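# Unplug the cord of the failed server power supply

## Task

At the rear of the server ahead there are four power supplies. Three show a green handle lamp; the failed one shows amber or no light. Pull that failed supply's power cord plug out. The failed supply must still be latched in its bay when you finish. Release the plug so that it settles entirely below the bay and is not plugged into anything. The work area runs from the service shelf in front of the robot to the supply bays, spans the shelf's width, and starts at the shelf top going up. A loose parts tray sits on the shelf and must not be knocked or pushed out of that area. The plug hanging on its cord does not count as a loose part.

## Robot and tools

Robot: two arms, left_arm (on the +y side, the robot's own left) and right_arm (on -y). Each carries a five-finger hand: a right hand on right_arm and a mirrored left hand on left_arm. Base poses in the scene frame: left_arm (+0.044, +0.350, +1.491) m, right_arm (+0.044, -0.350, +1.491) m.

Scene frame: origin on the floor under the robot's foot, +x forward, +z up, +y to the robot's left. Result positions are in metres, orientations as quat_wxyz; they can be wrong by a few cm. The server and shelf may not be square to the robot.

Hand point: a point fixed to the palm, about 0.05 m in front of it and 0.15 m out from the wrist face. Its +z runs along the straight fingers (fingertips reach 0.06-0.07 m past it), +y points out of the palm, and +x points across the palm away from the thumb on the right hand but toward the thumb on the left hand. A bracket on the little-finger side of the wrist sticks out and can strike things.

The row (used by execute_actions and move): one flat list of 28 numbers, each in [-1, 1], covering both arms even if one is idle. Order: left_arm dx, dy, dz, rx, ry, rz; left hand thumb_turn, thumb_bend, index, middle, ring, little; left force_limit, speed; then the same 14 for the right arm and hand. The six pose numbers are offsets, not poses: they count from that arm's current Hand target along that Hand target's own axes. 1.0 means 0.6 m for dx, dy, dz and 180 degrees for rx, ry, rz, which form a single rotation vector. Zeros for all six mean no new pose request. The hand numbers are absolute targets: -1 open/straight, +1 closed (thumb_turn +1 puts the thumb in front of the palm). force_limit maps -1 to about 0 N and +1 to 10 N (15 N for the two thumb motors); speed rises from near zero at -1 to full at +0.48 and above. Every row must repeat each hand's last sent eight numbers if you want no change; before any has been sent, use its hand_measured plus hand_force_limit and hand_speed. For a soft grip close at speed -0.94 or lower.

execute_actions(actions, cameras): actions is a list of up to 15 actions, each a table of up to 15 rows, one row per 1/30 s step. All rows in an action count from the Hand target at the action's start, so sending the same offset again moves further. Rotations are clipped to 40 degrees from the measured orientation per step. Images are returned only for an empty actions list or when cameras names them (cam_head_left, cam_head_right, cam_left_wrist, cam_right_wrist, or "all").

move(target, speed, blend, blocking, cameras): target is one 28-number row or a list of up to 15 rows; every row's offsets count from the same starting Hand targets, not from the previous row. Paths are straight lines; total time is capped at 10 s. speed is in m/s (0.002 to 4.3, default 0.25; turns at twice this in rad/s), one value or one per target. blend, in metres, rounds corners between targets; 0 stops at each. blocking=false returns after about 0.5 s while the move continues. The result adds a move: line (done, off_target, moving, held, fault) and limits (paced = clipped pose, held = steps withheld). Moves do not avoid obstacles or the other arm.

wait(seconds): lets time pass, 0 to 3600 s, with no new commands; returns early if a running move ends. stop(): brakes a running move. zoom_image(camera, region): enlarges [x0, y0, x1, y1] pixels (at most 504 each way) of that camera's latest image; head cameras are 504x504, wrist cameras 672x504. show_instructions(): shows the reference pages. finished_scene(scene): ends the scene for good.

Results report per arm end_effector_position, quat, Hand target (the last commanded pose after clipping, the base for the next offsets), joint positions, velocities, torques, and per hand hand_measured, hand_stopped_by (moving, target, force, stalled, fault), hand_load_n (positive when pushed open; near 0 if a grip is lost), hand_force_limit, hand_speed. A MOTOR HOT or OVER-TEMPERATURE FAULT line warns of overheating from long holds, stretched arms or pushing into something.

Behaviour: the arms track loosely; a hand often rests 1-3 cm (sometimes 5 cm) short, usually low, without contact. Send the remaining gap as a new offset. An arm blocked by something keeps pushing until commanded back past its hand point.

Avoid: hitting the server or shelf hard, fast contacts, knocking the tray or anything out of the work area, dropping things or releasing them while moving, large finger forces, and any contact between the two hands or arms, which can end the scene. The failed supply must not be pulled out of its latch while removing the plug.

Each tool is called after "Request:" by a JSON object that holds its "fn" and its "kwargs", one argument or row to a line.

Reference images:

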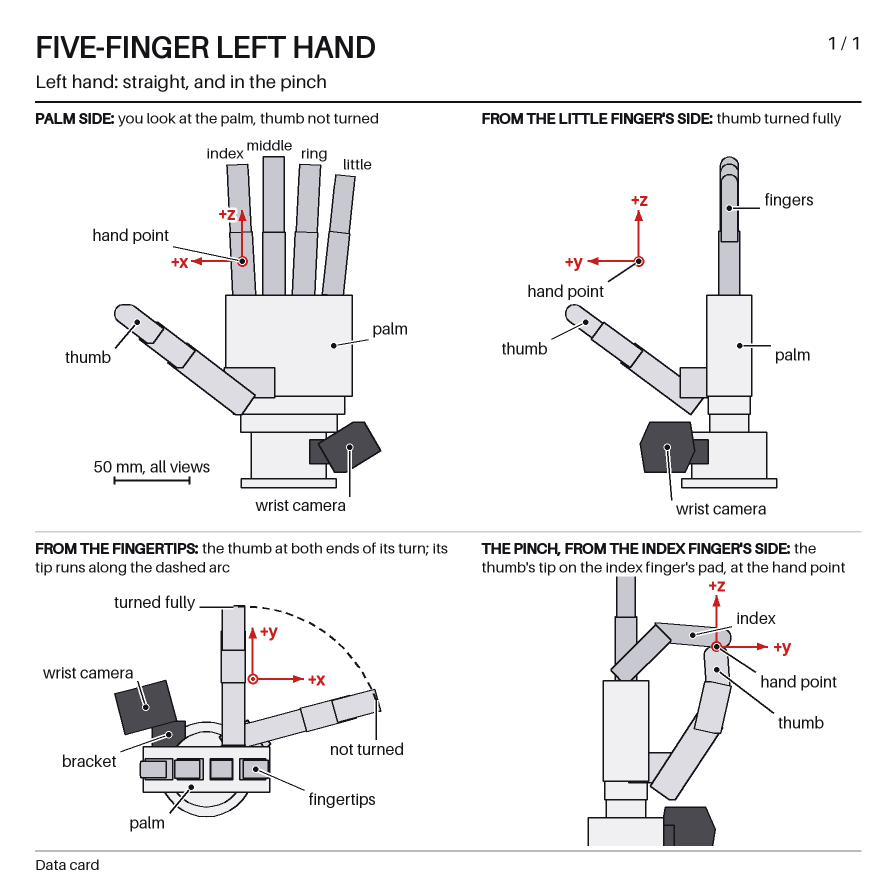

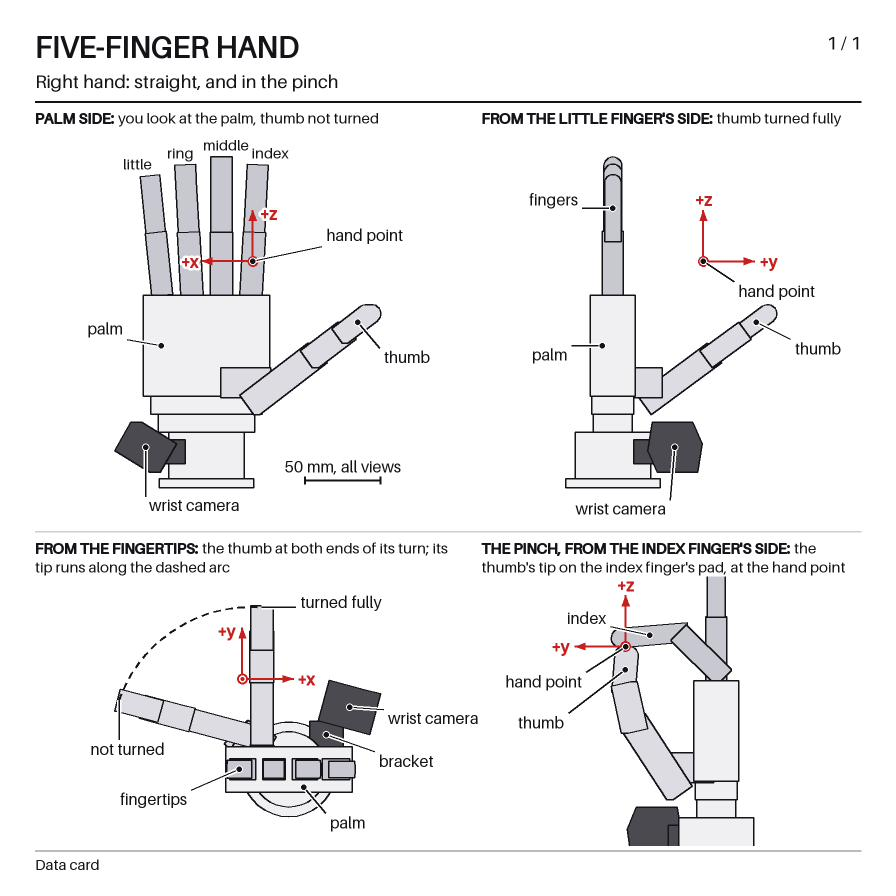

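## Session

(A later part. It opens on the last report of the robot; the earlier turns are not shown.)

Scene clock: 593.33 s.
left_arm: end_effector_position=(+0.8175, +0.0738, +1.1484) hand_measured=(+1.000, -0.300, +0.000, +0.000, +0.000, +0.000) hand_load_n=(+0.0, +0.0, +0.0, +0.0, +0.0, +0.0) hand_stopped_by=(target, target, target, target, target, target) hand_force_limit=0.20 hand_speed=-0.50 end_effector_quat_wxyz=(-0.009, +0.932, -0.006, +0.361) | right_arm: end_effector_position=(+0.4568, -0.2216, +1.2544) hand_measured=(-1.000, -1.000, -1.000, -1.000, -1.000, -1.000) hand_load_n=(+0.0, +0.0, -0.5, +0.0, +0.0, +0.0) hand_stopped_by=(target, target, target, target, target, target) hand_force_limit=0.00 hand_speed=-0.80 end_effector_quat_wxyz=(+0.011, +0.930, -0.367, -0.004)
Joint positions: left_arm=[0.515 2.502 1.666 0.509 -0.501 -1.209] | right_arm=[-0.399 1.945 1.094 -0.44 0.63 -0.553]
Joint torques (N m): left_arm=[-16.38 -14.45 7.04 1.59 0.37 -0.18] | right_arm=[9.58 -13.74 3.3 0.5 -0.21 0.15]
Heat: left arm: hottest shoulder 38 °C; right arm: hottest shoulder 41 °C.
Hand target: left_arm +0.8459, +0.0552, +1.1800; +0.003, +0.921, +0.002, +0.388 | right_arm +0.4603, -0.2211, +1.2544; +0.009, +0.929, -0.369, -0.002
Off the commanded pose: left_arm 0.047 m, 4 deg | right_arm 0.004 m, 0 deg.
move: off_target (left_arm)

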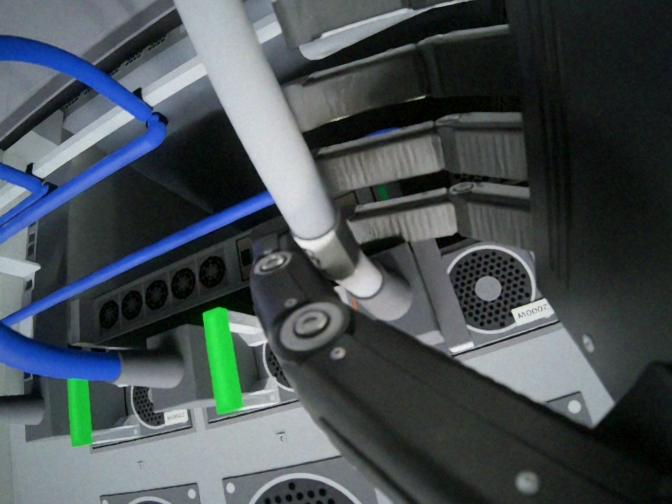

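Request:
{"fn": "move", "kwargs": {
  "target": [0,0.03,0,0,0,0,1,-0.3,0,0,0,0,0.2,-0.5,0,0,0,0,0,0,-1,-1,-1,-1,-1,-1,0,-0.8],
  "speed": 0.04,
  "cameras": ["cam_left_wrist"]
}}

Request:
{"fn": "zoom_image", "kwargs": {
  "camera": "cam_left_wrist",
  "region": [250, 100, 530, 340]
}}

Scene clock: 601.73 s.
left_arm: end_effector_position=(+0.8191, +0.0617, +1.1456) hand_measured=(+1.000, -0.300, +0.000, +0.000, +0.000, +0.000) hand_load_n=(+0.0, +0.0, +0.0, +0.0, +0.0, +0.0) hand_stopped_by=(target, target, target, target, target, target) hand_force_limit=0.20 hand_speed=-0.50 end_effector_quat_wxyz=(-0.013, +0.933, -0.006, +0.361) | right_arm: end_effector_position=(+0.4568, -0.2216, +1.2544) hand_measured=(-1.000, -1.000, -1.000, -1.000, -1.000, -1.000) hand_load_n=(+0.0, +0.0, +0.0, +0.0, +0.0, +0.0) hand_stopped_by=(target, target, target, target, target, target) hand_force_limit=0.00 hand_speed=-0.80 end_effector_quat_wxyz=(+0.011, +0.930, -0.367, -0.004)
Joint positions: left_arm=[0.501 2.529 1.7 0.502 -0.522 -1.211] | right_arm=[-0.399 1.945 1.094 -0.44 0.63 -0.553]
Joint torques (N m): left_arm=[-17.49 -14.92 7.2 1.54 0.4 -0.19] | right_arm=[10.34 -14.15 3.54 0.5 -0.14 0.15]
Heat: left arm: hottest shoulder 38 °C; right arm: hottest shoulder 41 °C.
Hand target: left_arm +0.8460, +0.0372, +1.1802; +0.003, +0.921, +0.002, +0.389 | right_arm +0.4603, -0.2211, +1.2544; +0.009, +0.929, -0.369, -0.002
Off the commanded pose: left_arm 0.050 m, 4 deg | right_arm 0.004 m, 0 deg.
move: off_target (left_arm)

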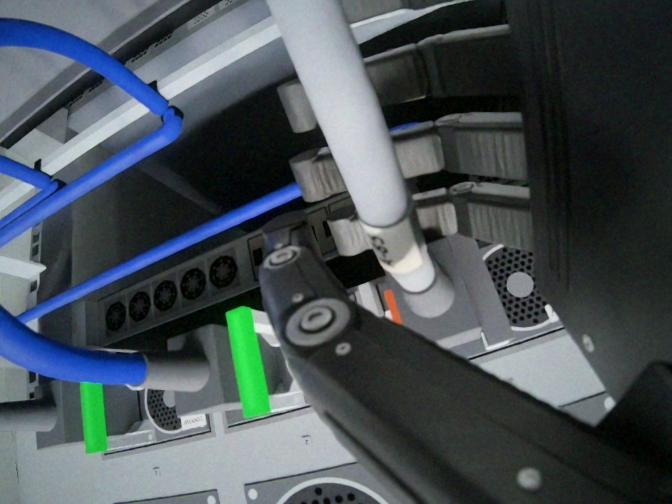

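Scaled by 1.800 from the camera's image (finer frame: 960x720).

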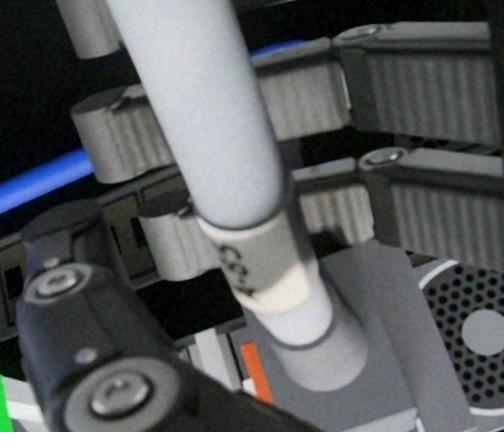

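Request:
{"fn": "move", "kwargs": {
  "target": [0.012,-0.09,-0.0116,0,0,0,1,-0.3,0,0,0,0,0.2,-0.5,0,0,0,0,0,0,-1,-1,-1,-1,-1,-1,0,-0.8],
  "speed": 0.04,
  "cameras": ["cam_left_wrist"]
}}

Request:
{"fn": "zoom_image", "kwargs": {
  "camera": "cam_left_wrist",
  "region": [250, 100, 530, 340]
}}

Scene clock: 613.10 s.
left_arm: end_effector_position=(+0.8124, +0.0670, +1.1499) hand_measured=(+1.000, -0.300, +0.000, +0.000, +0.000, +0.000) hand_load_n=(-0.5, +0.0, +1.5, +0.0, +0.0, +0.0) hand_stopped_by=(target, target, target, target, target, target) hand_force_limit=0.20 hand_speed=-0.50 end_effector_quat_wxyz=(+0.006, +0.932, -0.017, +0.361) | right_arm: end_effector_position=(+0.4568, -0.2216, +1.2544) hand_measured=(-1.000, -1.000, -1.000, -1.000, -1.000, -1.000) hand_load_n=(+0.0, +0.0, +0.0, +0.0, +0.0, +0.0) hand_stopped_by=(target, target, target, target, target, target) hand_force_limit=0.00 hand_speed=-0.80 end_effector_quat_wxyz=(+0.011, +0.930, -0.367, -0.004)
Joint positions: left_arm=[0.515 2.498 1.655 0.502 -0.467 -1.206] | right_arm=[-0.399 1.945 1.094 -0.44 0.63 -0.553]
Joint torques (N m): left_arm=[-12.98 -18.67 3.38 2 0.33 -0.08] | right_arm=[9.76 -14.15 3.48 0.4 -0.18 0.14]
Heat: left arm: hottest waist 37 °C; right arm: hottest shoulder 41 °C.
Hand target: left_arm +0.8459, +0.0913, +1.1898; +0.003, +0.921, +0.002, +0.388 | right_arm +0.4603, -0.2211, +1.2544; +0.009, +0.929, -0.369, -0.002
Off the commanded pose: left_arm 0.057 m, 4 deg | right_arm 0.004 m, 0 deg.
move: off_target (left_arm)

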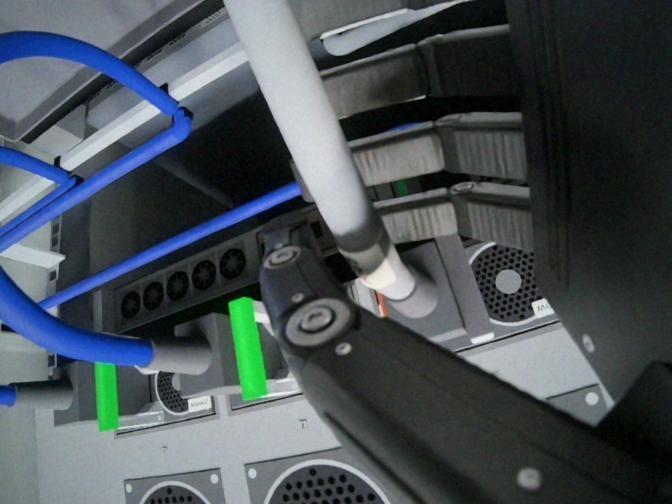

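Scaled by 1.800 from the camera's image (finer frame: 960x720).

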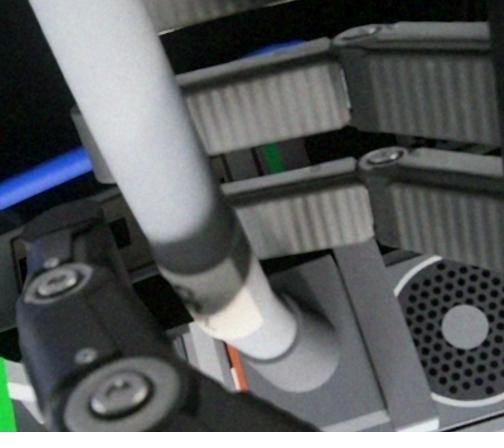

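Request:
{"fn": "move", "kwargs": {
  "target": [0,0,0,0,0,0,1,0.5,0.6,0.6,0.5,0.5,0.5,-0.8,0,0,0,0,0,0,-1,-1,-1,-1,-1,-1,0,-0.8],
  "speed": 0.04,
  "cameras": ["cam_left_wrist", "cam_head_left", "cam_head_right"]
}}

Request:
{"fn": "zoom_image", "kwargs": {
  "camera": "cam_left_wrist",
  "region": [250, 100, 530, 340]
}}

Request:
{"fn": "zoom_image", "kwargs": {
  "camera": "cam_head_right",
  "region": [150, 320, 250, 400]
}}

Scene clock: 620.73 s.
left_arm: end_effector_position=(+0.8119, +0.0703, +1.1501) hand_measured=(+1.000, -0.102, +0.328, +0.290, +0.500, +0.500) hand_load_n=(+0.0, +11.5, +7.5, +10.0, +0.0, +0.0) hand_stopped_by=(target, force, force, force, target, target) hand_force_limit=0.50 hand_speed=-0.80 end_effector_quat_wxyz=(+0.005, +0.933, -0.017, +0.360) | right_arm: end_effector_position=(+0.4568, -0.2216, +1.2544) hand_measured=(-1.000, -1.000, -1.000, -1.000, -1.000, -1.000) hand_load_n=(+0.0, -0.5, +0.0, +0.0, +0.0, +0.0) hand_stopped_by=(target, target, target, target, target, target) hand_force_limit=0.00 hand_speed=-0.80 end_effector_quat_wxyz=(+0.011, +0.930, -0.367, -0.004)
Joint positions: left_arm=[0.518 2.491 1.648 0.502 -0.466 -1.205] | right_arm=[-0.399 1.945 1.094 -0.44 0.63 -0.553]
Joint torques (N m): left_arm=[-13.51 -18.26 3.74 1.99 0.34 -0.11] | right_arm=[9.7 -13.57 3.28 0.42 -0.15 0.13]
Heat: left arm: hottest waist 37 °C; right arm: hottest shoulder 41 °C.
Hand target: left_arm +0.8459, +0.0912, +1.1898; +0.003, +0.921, +0.002, +0.389 | right_arm +0.4603, -0.2211, +1.2544; +0.009, +0.929, -0.369, -0.002
Off the commanded pose: left_arm 0.056 m, 4 deg | right_arm 0.004 m, 0 deg.
move: done
Images, in order (width x height): cam_head_left 504x504, cam_head_right 504x504, cam_left_wrist 672x504.

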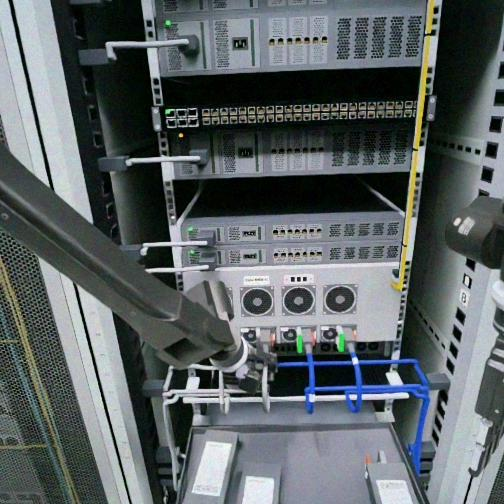

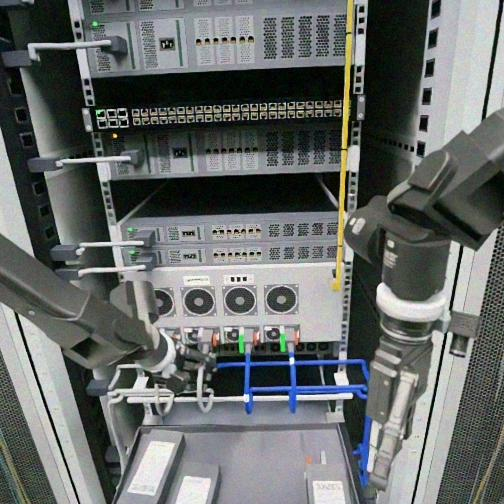

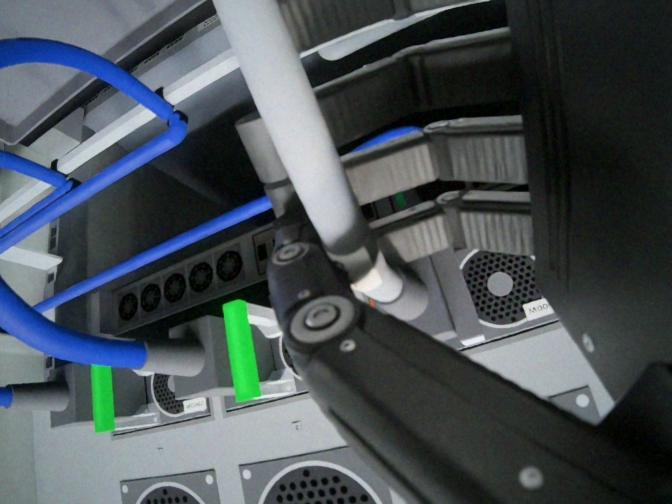

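Scaled by 1.800 from the camera's image (finer frame: 960x720).

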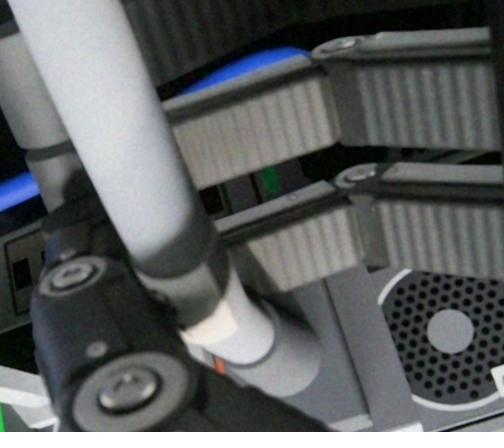

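Scaled by 5.040 from the camera's image (finer frame: 720x720).

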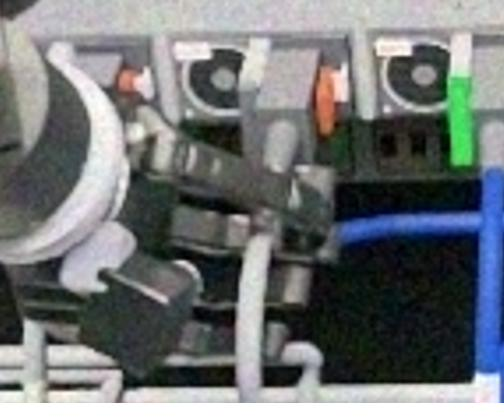

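Request:
{"fn": "move", "kwargs": {
  "target": [-0.0946,0.0167,-0.0615,0,0,0,1,0.5,0.6,0.6,0.5,0.5,0.5,-0.8,0,0,0,0,0,0,-1,-1,-1,-1,-1,-1,0,-0.8],
  "speed": 0.05,
  "cameras": ["cam_left_wrist", "cam_head_left", "cam_head_right"]
}}

Request:
{"fn": "zoom_image", "kwargs": {
  "camera": "cam_left_wrist",
  "region": [250, 100, 530, 340]
}}

Request:
{"fn": "zoom_image", "kwargs": {
  "camera": "cam_head_right",
  "region": [150, 320, 250, 400]
}}

Scene clock: 630.33 s.
left_arm: end_effector_position=(+0.7877, +0.0757, +1.1549) hand_measured=(+1.000, -0.102, +0.328, +0.290, +0.500, +0.500) hand_load_n=(+0.0, +11.0, +15.0, +10.0, +0.0, +4.0) hand_stopped_by=(target, force, force, force, target, target) hand_force_limit=0.50 hand_speed=-0.80 end_effector_quat_wxyz=(+0.001, +0.925, -0.008, +0.381) | right_arm: end_effector_position=(+0.4568, -0.2216, +1.2544) hand_measured=(-1.000, -1.000, -1.000, -1.000, -1.000, -1.000) hand_load_n=(+0.0, +0.0, +0.0, +0.0, +0.0, +0.0) hand_stopped_by=(target, target, target, target, target, target) hand_force_limit=0.00 hand_speed=-0.80 end_effector_quat_wxyz=(+0.011, +0.930, -0.367, -0.004)
Joint positions: left_arm=[0.518 2.478 1.545 0.643 -0.464 -1.196] | right_arm=[-0.399 1.945 1.094 -0.44 0.63 -0.553]
Joint torques (N m): left_arm=[-13.92 -16.5 -1.85 3.15 -0.13 -0.22] | right_arm=[9.41 -14.15 3.3 0.44 -0.21 0.08]
Heat: left arm: hottest shoulder 38 °C; right arm: hottest shoulder 41 °C.
Hand target: left_arm +0.7800, +0.0811, +1.1751; +0.003, +0.921, +0.002, +0.389 | right_arm +0.4603, -0.2211, +1.2544; +0.009, +0.929, -0.369, -0.002
Off the commanded pose: left_arm 0.022 m, 2 deg | right_arm 0.004 m, 0 deg.
move: off_target (left_arm)
Images, in order (width x height): cam_head_left 504x504, cam_head_right 504x504, cam_left_wrist 672x504.

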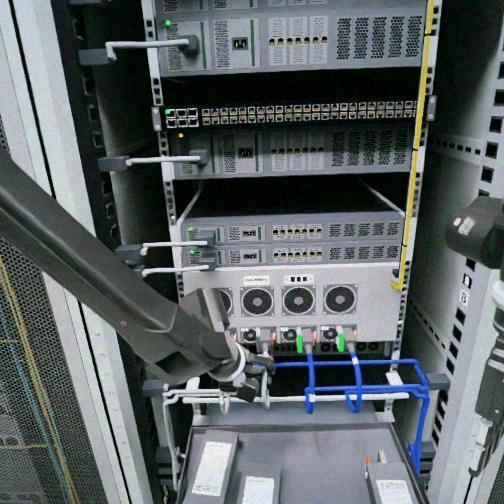

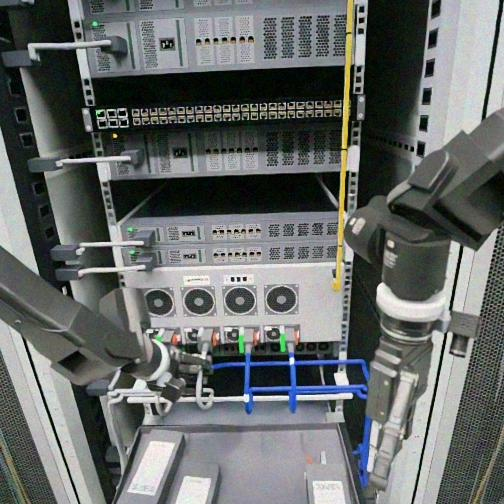

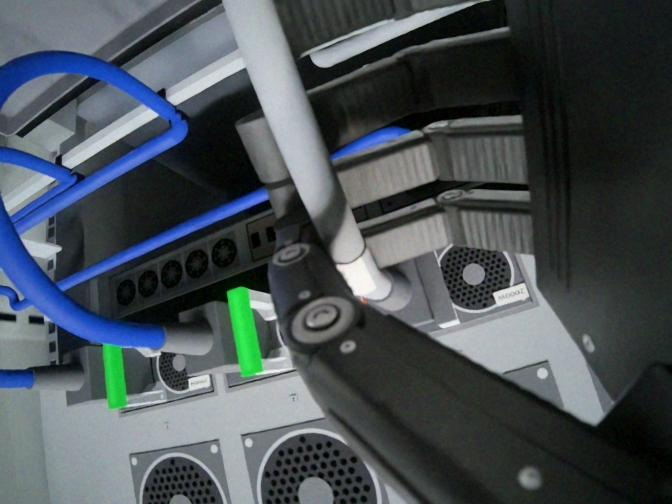

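Scaled by 1.800 from the camera's image (finer frame: 960x720).

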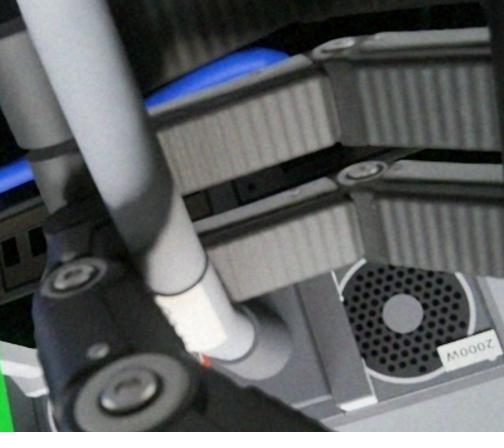

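Scaled by 5.040 from the camera's image (finer frame: 720x720).

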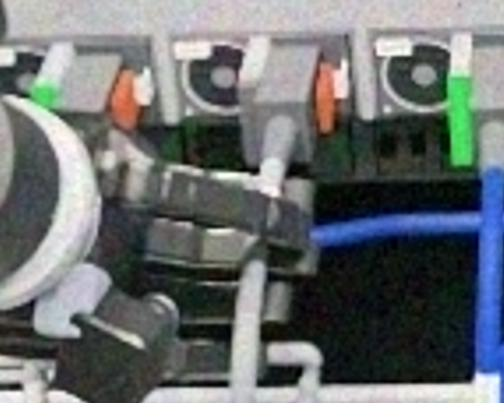

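Request:
{"fn": "move", "kwargs": {
  "target": [-0.043,0,-0.04,0,0,0,1,0.5,0.6,0.6,0.5,0.5,0.5,-0.8,0,0,0,0,0,0,-1,-1,-1,-1,-1,-1,0,-0.8],
  "speed": 0.05,
  "cameras": ["cam_left_wrist", "cam_head_right"]
}}

Request:
{"fn": "zoom_image", "kwargs": {
  "camera": "cam_left_wrist",
  "region": [250, 100, 530, 340]
}}

Request:
{"fn": "zoom_image", "kwargs": {
  "camera": "cam_head_right",
  "region": [150, 320, 250, 400]
}}

Scene clock: 639.10 s.
left_arm: end_effector_position=(+0.7829, +0.0766, +1.1581) hand_measured=(+1.000, -0.102, +0.290, +0.290, +0.500, +0.500) hand_load_n=(+0.0, +11.0, +22.5, +10.5, +3.0, +6.0) hand_stopped_by=(target, force, force, force, target, target) hand_force_limit=0.50 hand_speed=-0.80 end_effector_quat_wxyz=(-0.002, +0.918, -0.009, +0.396) | right_arm: end_effector_position=(+0.4568, -0.2216, +1.2544) hand_measured=(-1.000, -1.000, -1.000, -1.000, -1.000, -1.000) hand_load_n=(+0.0, +0.0, +0.0, +0.0, +0.0, +0.0) hand_stopped_by=(target, target, target, target, target, target) hand_force_limit=0.00 hand_speed=-0.80 end_effector_quat_wxyz=(+0.011, +0.930, -0.367, -0.004)
Joint positions: left_arm=[0.518 2.482 1.521 0.707 -0.457 -1.176] | right_arm=[-0.399 1.945 1.094 -0.44 0.63 -0.553]
Joint torques (N m): left_arm=[-14.21 -16.91 -6.67 3.78 -0.53 -0.43] | right_arm=[9.7 -15.03 3.34 0.25 -0.22 0.12]
Heat: left arm: hottest waist 37 °C; right arm: hottest shoulder 41 °C.
Hand target: left_arm +0.7447, +0.0809, +1.1734; +0.003, +0.921, +0.002, +0.388 | right_arm +0.4603, -0.2211, +1.2544; +0.009, +0.929, -0.369, -0.002
Off the commanded pose: left_arm 0.041 m, 2 deg | right_arm 0.004 m, 0 deg.
move: off_target (left_arm)
Images, in order (width x height): cam_head_right 504x504, cam_left_wrist 672x504.

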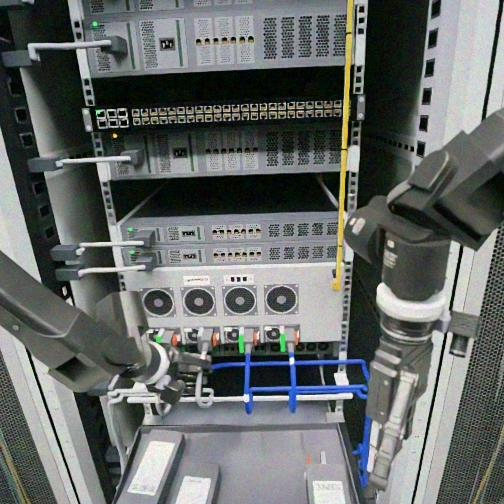

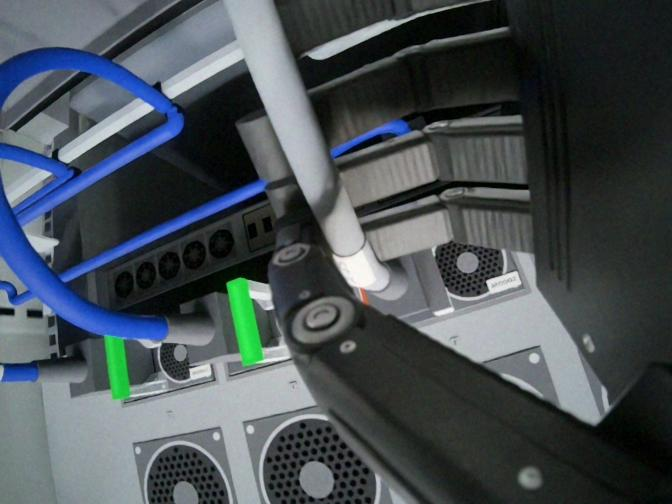

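Scaled by 1.800 from the camera's image (finer frame: 960x720).

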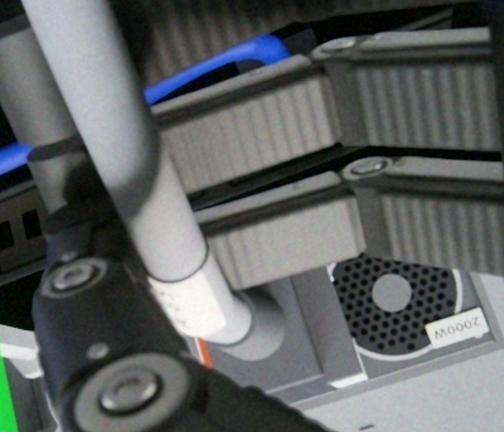

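Scaled by 5.040 from the camera's image (finer frame: 720x720).

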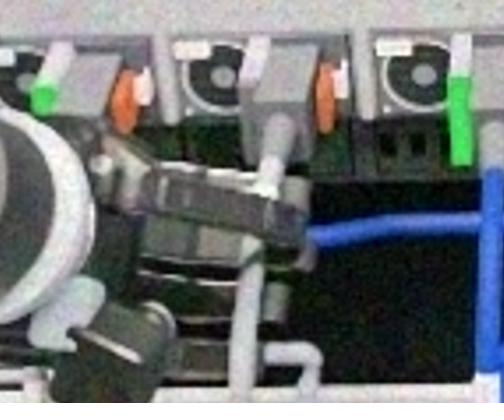

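Request:
{"fn": "move", "kwargs": {
  "target": [0.028,0,0.053,0,0,0,1,0.5,0.6,0.6,0.5,0.5,0.5,-0.8,0,0,0,0,0,0,-1,-1,-1,-1,-1,-1,0,-0.8],
  "speed": 0.05
}}

Request:
{"fn": "move", "kwargs": {
  "target": [0,0,0,0,0,0,1,-0.4,-0.1,-0.1,-0.1,-0.1,0,-0.5,0,0,0,0,0,0,-1,-1,-1,-1,-1,-1,0,-0.8],
  "speed": 0.05
}}

Scene clock: 695.33 s.
left_arm: end_effector_position=(+0.7858, +0.0757, +1.1563) hand_measured=(+1.000, -0.102, +0.290, +0.290, +0.500, +0.500) hand_load_n=(+0.0, +10.5, +14.5, +10.0, +0.0, +4.0) hand_stopped_by=(target, force, force, force, target, target) hand_force_limit=0.50 hand_speed=-0.80 end_effector_quat_wxyz=(-0.001, +0.919, -0.011, +0.393) | right_arm: end_effector_position=(+0.4568, -0.2216, +1.2544) hand_measured=(-1.000, -1.000, -1.000, -1.000, -1.000, -1.000) hand_load_n=(+0.0, +0.0, +0.0, +0.0, +0.0, +0.0) hand_stopped_by=(target, target, target, target, target, target) hand_force_limit=0.00 hand_speed=-0.80 end_effector_quat_wxyz=(+0.011, +0.930, -0.367, -0.004)
Joint positions: left_arm=[0.519 2.485 1.535 0.69 -0.455 -1.175] | right_arm=[-0.399 1.945 1.094 -0.44 0.63 -0.553]
Joint torques (N m): left_arm=[-13.1 -15.56 -0.05 1.83 -0.11 -0.39] | right_arm=[9.99 -13.86 3.11 0.31 -0.18 0.18]
Heat: left arm: hottest waist 37 °C; right arm: hottest shoulder 41 °C.
Hand target: left_arm +0.7793, +0.0810, +1.1632; +0.003, +0.921, +0.002, +0.389 | right_arm +0.4603, -0.2211, +1.2544; +0.009, +0.929, -0.369, -0.002
Off the commanded pose: left_arm 0.011 m, 2 deg | right_arm 0.004 m, 0 deg.
move: off_target (left_arm)

Scene clock: 696.07 s.
left_arm: end_effector_position=(+0.7721, +0.0764, +1.1523) hand_measured=(+1.000, -0.400, -0.100, -0.100, -0.100, -0.100) hand_load_n=(+0.0, +0.0, +0.0, +0.0, +0.0, +0.0) hand_stopped_by=(target, target, target, target, target, target) hand_force_limit=0.00 hand_speed=-0.50 end_effector_quat_wxyz=(+0.003, +0.924, -0.006, +0.382) | right_arm: end_effector_position=(+0.4568, -0.2216, +1.2544) hand_measured=(-1.000, -1.000, -1.000, -1.000, -1.000, -1.000) hand_load_n=(+0.0, +0.0, +0.0, +0.0, +0.0, +0.0) hand_stopped_by=(target, target, target, target, target, target) hand_force_limit=0.00 hand_speed=-0.80 end_effector_quat_wxyz=(+0.011, +0.930, -0.367, -0.004)
Joint positions: left_arm=[0.519 2.478 1.501 0.689 -0.462 -1.2] | right_arm=[-0.399 1.945 1.094 -0.44 0.63 -0.553]
Joint torques (N m): left_arm=[-13.45 -14.56 2.18 1.84 0.17 -0.15] | right_arm=[9.76 -13.22 3.29 0.35 -0.18 0.18]
Heat: left arm: hottest waist 37 °C; right arm: hottest shoulder 41 °C.
Hand target: left_arm +0.7792, +0.0809, +1.1631; +0.003, +0.921, +0.002, +0.388 | right_arm +0.4603, -0.2211, +1.2544; +0.009, +0.929, -0.369, -0.002
Off the commanded pose: left_arm 0.014 m, 1 deg | right_arm 0.004 m, 0 deg.
move: done

Request:
{"fn": "move", "kwargs": {
  "target": [0,0.1017,0.031,0,0.083,0,1,-0.4,-0.1,-0.1,-0.1,-0.1,0,-0.5,0,0,0,0,0,0,-1,-1,-1,-1,-1,-1,0,-0.8],
  "speed": 0.05,
  "cameras": ["cam_left_wrist", "cam_head_left", "cam_head_right"]
}}

Request:
{"fn": "zoom_image", "kwargs": {
  "camera": "cam_head_left",
  "region": [210, 320, 310, 420]
}}

Request:
{"fn": "zoom_image", "kwargs": {
  "camera": "cam_head_right",
  "region": [150, 320, 250, 420]
}}

Scene clock: 706.47 s.
left_arm: end_effector_position=(+0.7875, +0.0394, +1.1358) hand_measured=(+1.000, -0.400, -0.100, -0.100, -0.100, -0.100) hand_load_n=(+0.0, +0.0, +0.0, +0.0, +0.0, +0.0) hand_stopped_by=(target, target, target, target, target, target) hand_force_limit=0.00 hand_speed=-0.50 end_effector_quat_wxyz=(-0.003, +0.873, +0.008, +0.488) | right_arm: end_effector_position=(+0.4568, -0.2216, +1.2544) hand_measured=(-1.000, -1.000, -1.000, -1.000, -1.000, -1.000) hand_load_n=(+0.0, +0.0, +0.0, +0.0, +0.0, +0.0) hand_stopped_by=(target, target, target, target, target, target) hand_force_limit=0.00 hand_speed=-0.80 end_effector_quat_wxyz=(+0.011, +0.930, -0.367, -0.004)
Joint positions: left_arm=[0.512 2.696 1.683 0.972 -0.395 -1.118] | right_arm=[-0.399 1.945 1.094 -0.44 0.63 -0.553]
Joint torques (N m): left_arm=[-15.68 -12.63 4.59 2.48 0.58 0.03] | right_arm=[10.11 -13.68 3.44 0.24 -0.18 0.13]
Heat: left arm: hottest shoulder 37 °C; right arm: hottest shoulder 41 °C.
Hand target: left_arm +0.7928, +0.0199, +1.1507; +0.003, +0.863, +0.002, +0.505 | right_arm +0.4603, -0.2211, +1.2544; +0.009, +0.929, -0.369, -0.002
Off the commanded pose: left_arm 0.025 m, 2 deg | right_arm 0.004 m, 0 deg.
move: off_target (left_arm)
Images, in order (width x height): cam_head_left 504x504, cam_head_right 504x504, cam_left_wrist 672x504.

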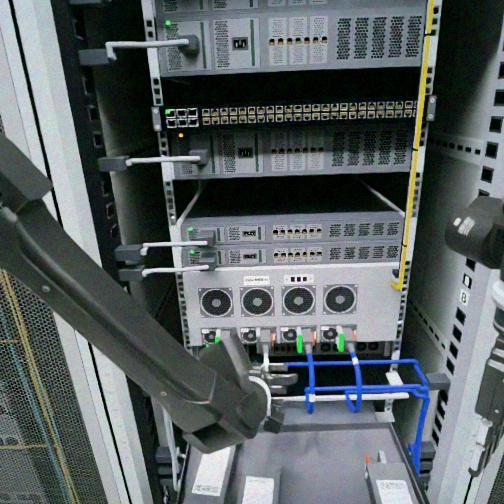

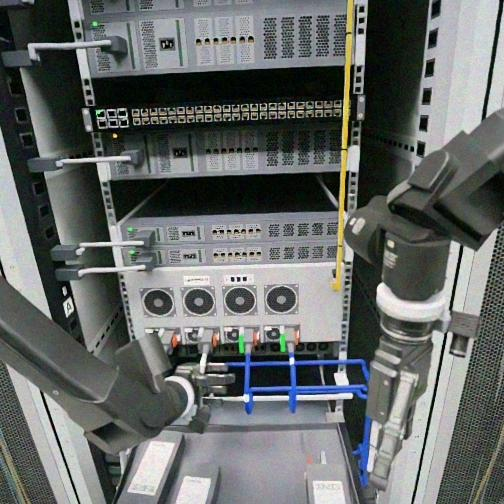

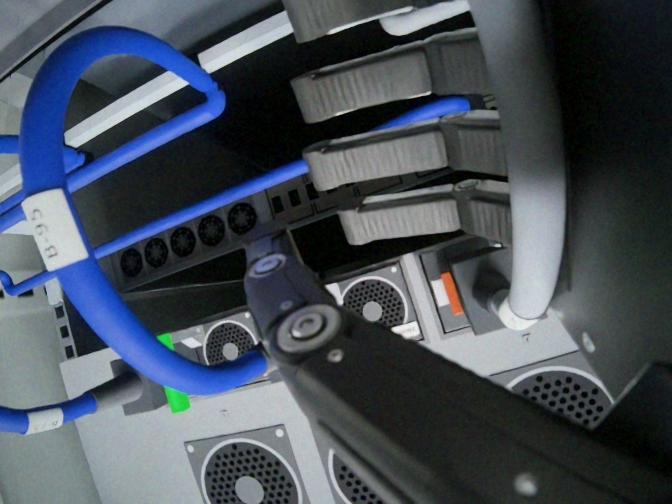

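Scaled by 5.040 from the camera's image (finer frame: 720x720).

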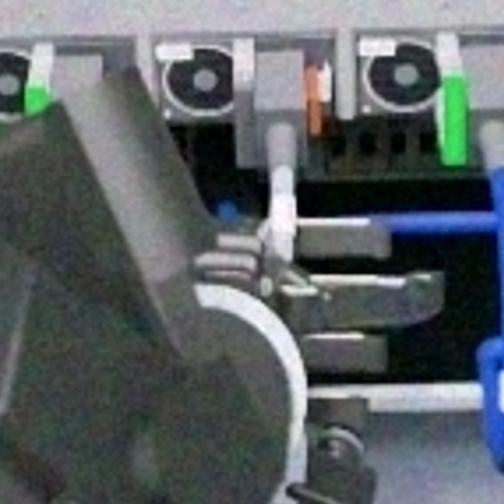

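Scaled by 5.040 from the camera's image (finer frame: 720x720).

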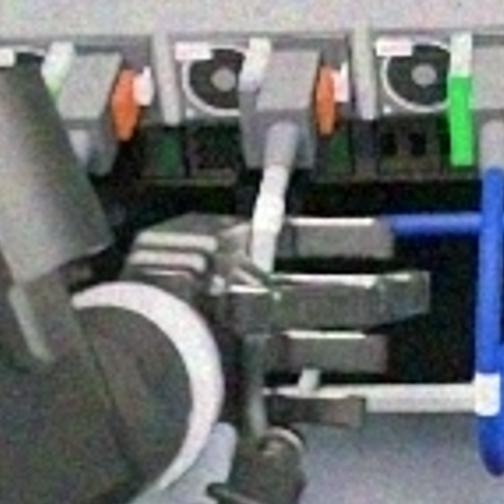

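Request:
{"fn": "move", "kwargs": {
  "target": [0,0,0,0,0,0,1,-0.4,0.25,0.25,0.25,0.25,0.3,-0.75,0,0,0,0,0,0,-1,-1,-1,-1,-1,-1,0,-0.8],
  "speed": 0.05,
  "cameras": ["cam_left_wrist"]
}}

Request:
{"fn": "move", "kwargs": {
  "target": [0,0,0,0,0,0,1,0.7,0.25,0.25,0.25,0.25,0.4,-0.75,0,0,0,0,0,0,-1,-1,-1,-1,-1,-1,0,-0.8],
  "speed": 0.05,
  "cameras": ["cam_left_wrist", "cam_head_right"]
}}

Request:
{"fn": "zoom_image", "kwargs": {
  "camera": "cam_left_wrist",
  "region": [250, 100, 600, 400]
}}

Request:
{"fn": "zoom_image", "kwargs": {
  "camera": "cam_head_right",
  "region": [150, 320, 250, 420]
}}

Scene clock: 724.93 s.
left_arm: end_effector_position=(+0.7876, +0.0394, +1.1359) hand_measured=(+1.000, -0.400, +0.250, +0.250, +0.250, +0.250) hand_load_n=(+0.0, +0.0, +0.0, +0.0, +0.0, +0.0) hand_stopped_by=(target, target, target, target, target, target) hand_force_limit=0.30 hand_speed=-0.75 end_effector_quat_wxyz=(-0.003, +0.873, +0.008, +0.488) | right_arm: end_effector_position=(+0.4568, -0.2216, +1.2544) hand_measured=(-1.000, -1.000, -1.000, -1.000, -1.000, -1.000) hand_load_n=(+0.0, +0.0, +0.5, +0.0, +0.0, +0.0) hand_stopped_by=(target, target, target, target, target, target) hand_force_limit=0.00 hand_speed=-0.80 end_effector_quat_wxyz=(+0.011, +0.930, -0.367, -0.004)
Joint positions: left_arm=[0.512 2.696 1.684 0.972 -0.395 -1.117] | right_arm=[-0.399 1.945 1.094 -0.44 0.63 -0.553]
Joint torques (N m): left_arm=[-15.79 -12.69 4.56 2.47 0.58 0.07] | right_arm=[9.47 -14.21 3.33 0.21 -0.15 0.16]
Heat: left arm: hottest waist 37 °C; right arm: hottest shoulder 41 °C.
Hand target: left_arm +0.7927, +0.0199, +1.1507; +0.003, +0.863, +0.002, +0.505 | right_arm +0.4603, -0.2211, +1.2544; +0.009, +0.929, -0.369, -0.002
Off the commanded pose: left_arm 0.025 m, 2 deg | right_arm 0.004 m, 0 deg.
move: done

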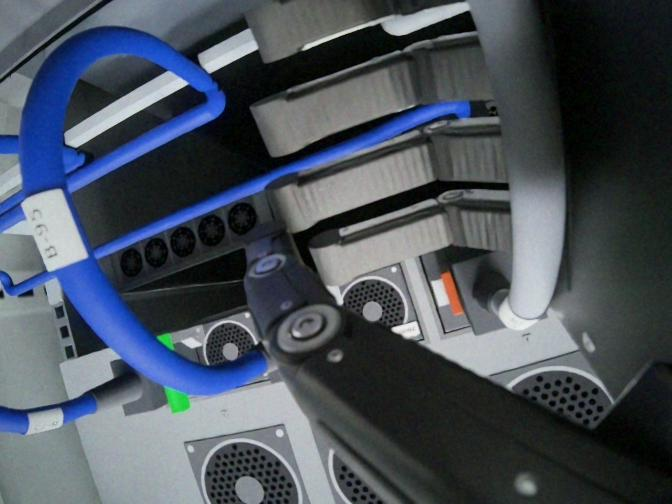

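Scene clock: 726.60 s.
left_arm: end_effector_position=(+0.7876, +0.0394, +1.1359) hand_measured=(+1.000, +0.088, +0.250, +0.250, +0.250, +0.250) hand_load_n=(+0.5, +10.5, +4.5, +6.0, +0.0, +0.0) hand_stopped_by=(target, force, target, target, target, target) hand_force_limit=0.40 hand_speed=-0.75 end_effector_quat_wxyz=(-0.003, +0.873, +0.008, +0.488) | right_arm: end_effector_position=(+0.4568, -0.2216, +1.2544) hand_measured=(-1.000, -1.000, -1.000, -1.000, -1.000, -1.000) hand_load_n=(+0.0, +0.0, +0.0, +0.0, +0.0, +0.0) hand_stopped_by=(target, target, target, target, target, target) hand_force_limit=0.00 hand_speed=-0.80 end_effector_quat_wxyz=(+0.011, +0.930, -0.367, -0.004)
Joint positions: left_arm=[0.512 2.696 1.684 0.972 -0.395 -1.117] | right_arm=[-0.399 1.945 1.094 -0.44 0.63 -0.553]
Joint torques (N m): left_arm=[-15.68 -12.57 4.52 2.5 0.57 0.07] | right_arm=[9.82 -14.04 3.33 0.43 -0.21 0.12]
Heat: left arm: hottest waist 37 °C; right arm: hottest shoulder 41 °C.
Hand target: left_arm +0.7927, +0.0199, +1.1507; +0.002, +0.863, +0.002, +0.505 | right_arm +0.4603, -0.2211, +1.2544; +0.009, +0.929, -0.369, -0.002
Off the commanded pose: left_arm 0.025 m, 2 deg | right_arm 0.004 m, 0 deg.
move: done
Images, in order (width x height): cam_head_right 504x504, cam_left_wrist 672x504.

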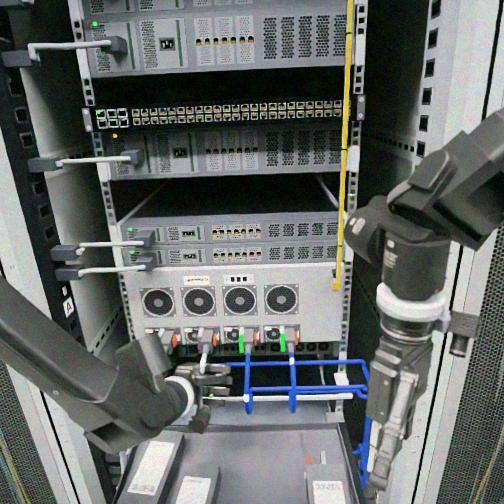

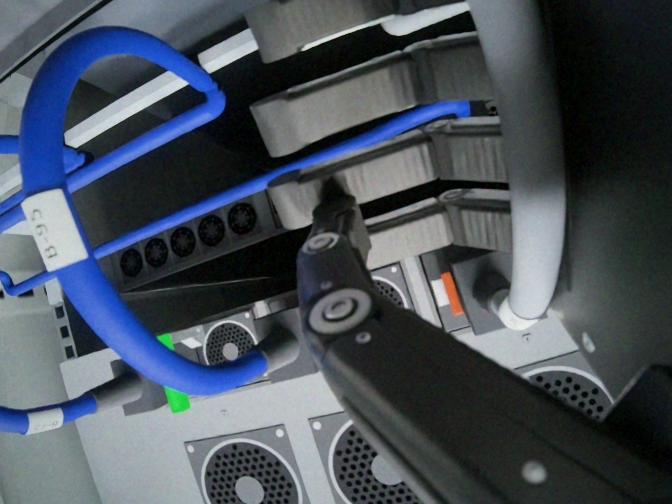

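Scaled by 1.440 from the camera's image (finer frame: 960x720).

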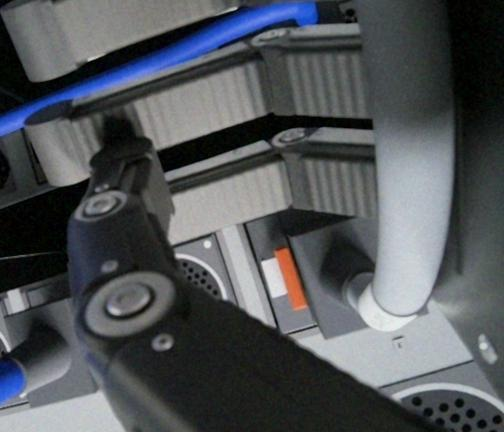

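Scaled by 5.040 from the camera's image (finer frame: 720x720).

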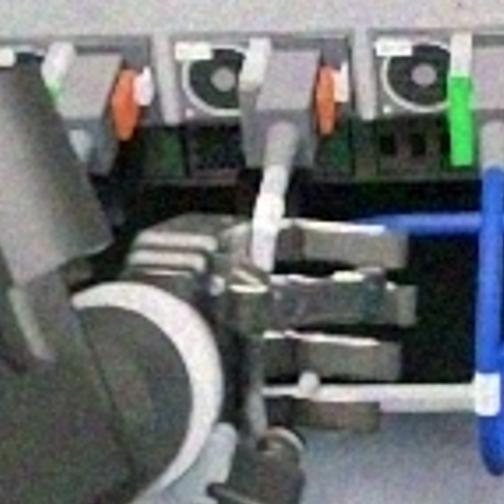

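Request:
{"fn": "move", "kwargs": {
  "target": [-0.049,0,-0.087,0,0,0,1,0.7,0.25,0.25,0.25,0.25,0.4,-0.75,0,0,0,0,0,0,-1,-1,-1,-1,-1,-1,0,-0.8],
  "speed": 0.05,
  "cameras": ["cam_left_wrist", "cam_head_right", "cam_head_left"]
}}

Request:
{"fn": "zoom_image", "kwargs": {
  "camera": "cam_left_wrist",
  "region": [250, 100, 600, 400]
}}

Request:
{"fn": "zoom_image", "kwargs": {
  "camera": "cam_head_right",
  "region": [150, 320, 250, 420]
}}

Scene clock: 738.37 s.
left_arm: end_effector_position=(+0.7624, +0.0466, +1.1473) hand_measured=(+1.000, +0.088, +0.250, +0.250, +0.250, +0.250) hand_load_n=(+0.5, +10.0, +4.5, +6.5, +0.5, +1.0) hand_stopped_by=(target, force, target, target, target, target) hand_force_limit=0.40 hand_speed=-0.75 end_effector_quat_wxyz=(-0.010, +0.859, +0.024, +0.512) | right_arm: end_effector_position=(+0.4568, -0.2216, +1.2544) hand_measured=(-1.000, -1.000, -1.000, -1.000, -1.000, -1.000) hand_load_n=(+0.0, +0.0, +0.0, +0.0, +0.0, +0.0) hand_stopped_by=(target, target, target, target, target, target) hand_force_limit=0.00 hand_speed=-0.80 end_effector_quat_wxyz=(+0.011, +0.930, -0.367, -0.004)
Joint positions: left_arm=[0.508 2.697 1.599 1.124 -0.398 -1.114] | right_arm=[-0.399 1.945 1.094 -0.44 0.63 -0.553]
Joint torques (N m): left_arm=[-15.79 -12.34 -1.36 2.56 0.33 0.04] | right_arm=[9.76 -14.74 3.43 0.28 -0.21 0.14]
Heat: left arm: hottest waist 37 °C; right arm: hottest shoulder 41 °C.
Hand target: left_arm +0.7326, +0.0197, +1.1504; +0.002, +0.863, +0.002, +0.505 | right_arm +0.4603, -0.2211, +1.2544; +0.009, +0.929, -0.369, -0.002
Off the commanded pose: left_arm 0.040 m, 3 deg | right_arm 0.004 m, 0 deg.
move: off_target (left_arm)
Images, in order (width x height): cam_head_left 504x504, cam_head_right 504x504, cam_left_wrist 672x504.

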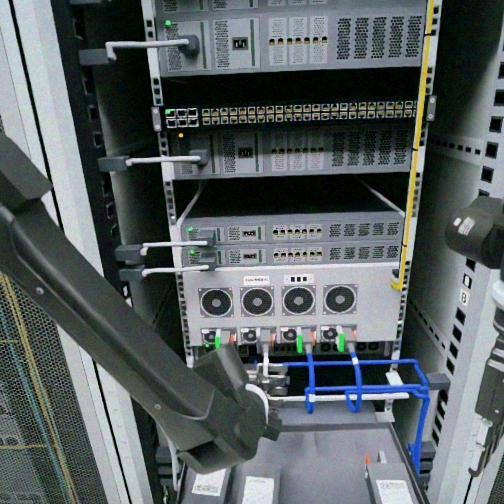

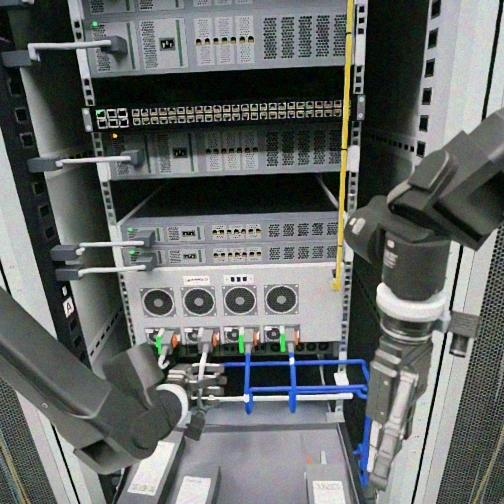

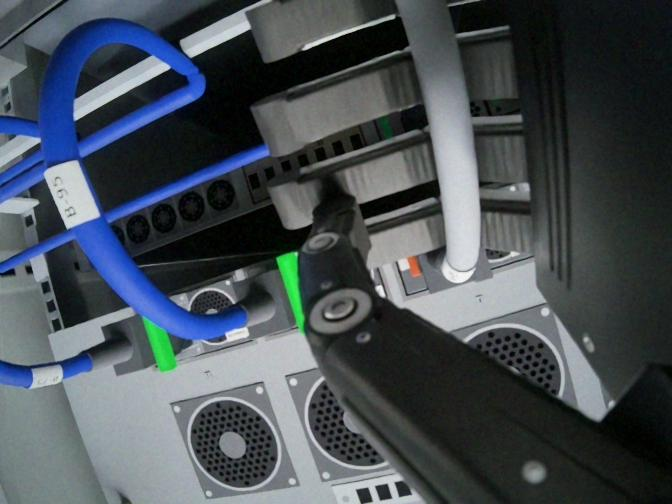

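Scaled by 1.440 from the camera's image (finer frame: 960x720).

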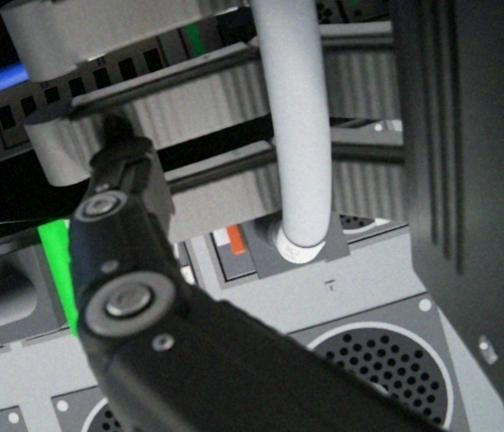

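Scaled by 5.040 from the camera's image (finer frame: 720x720).

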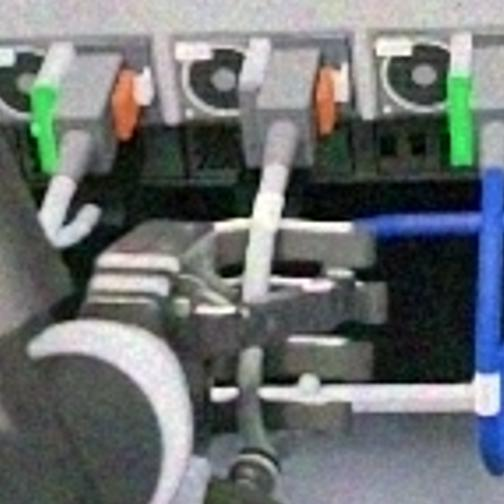

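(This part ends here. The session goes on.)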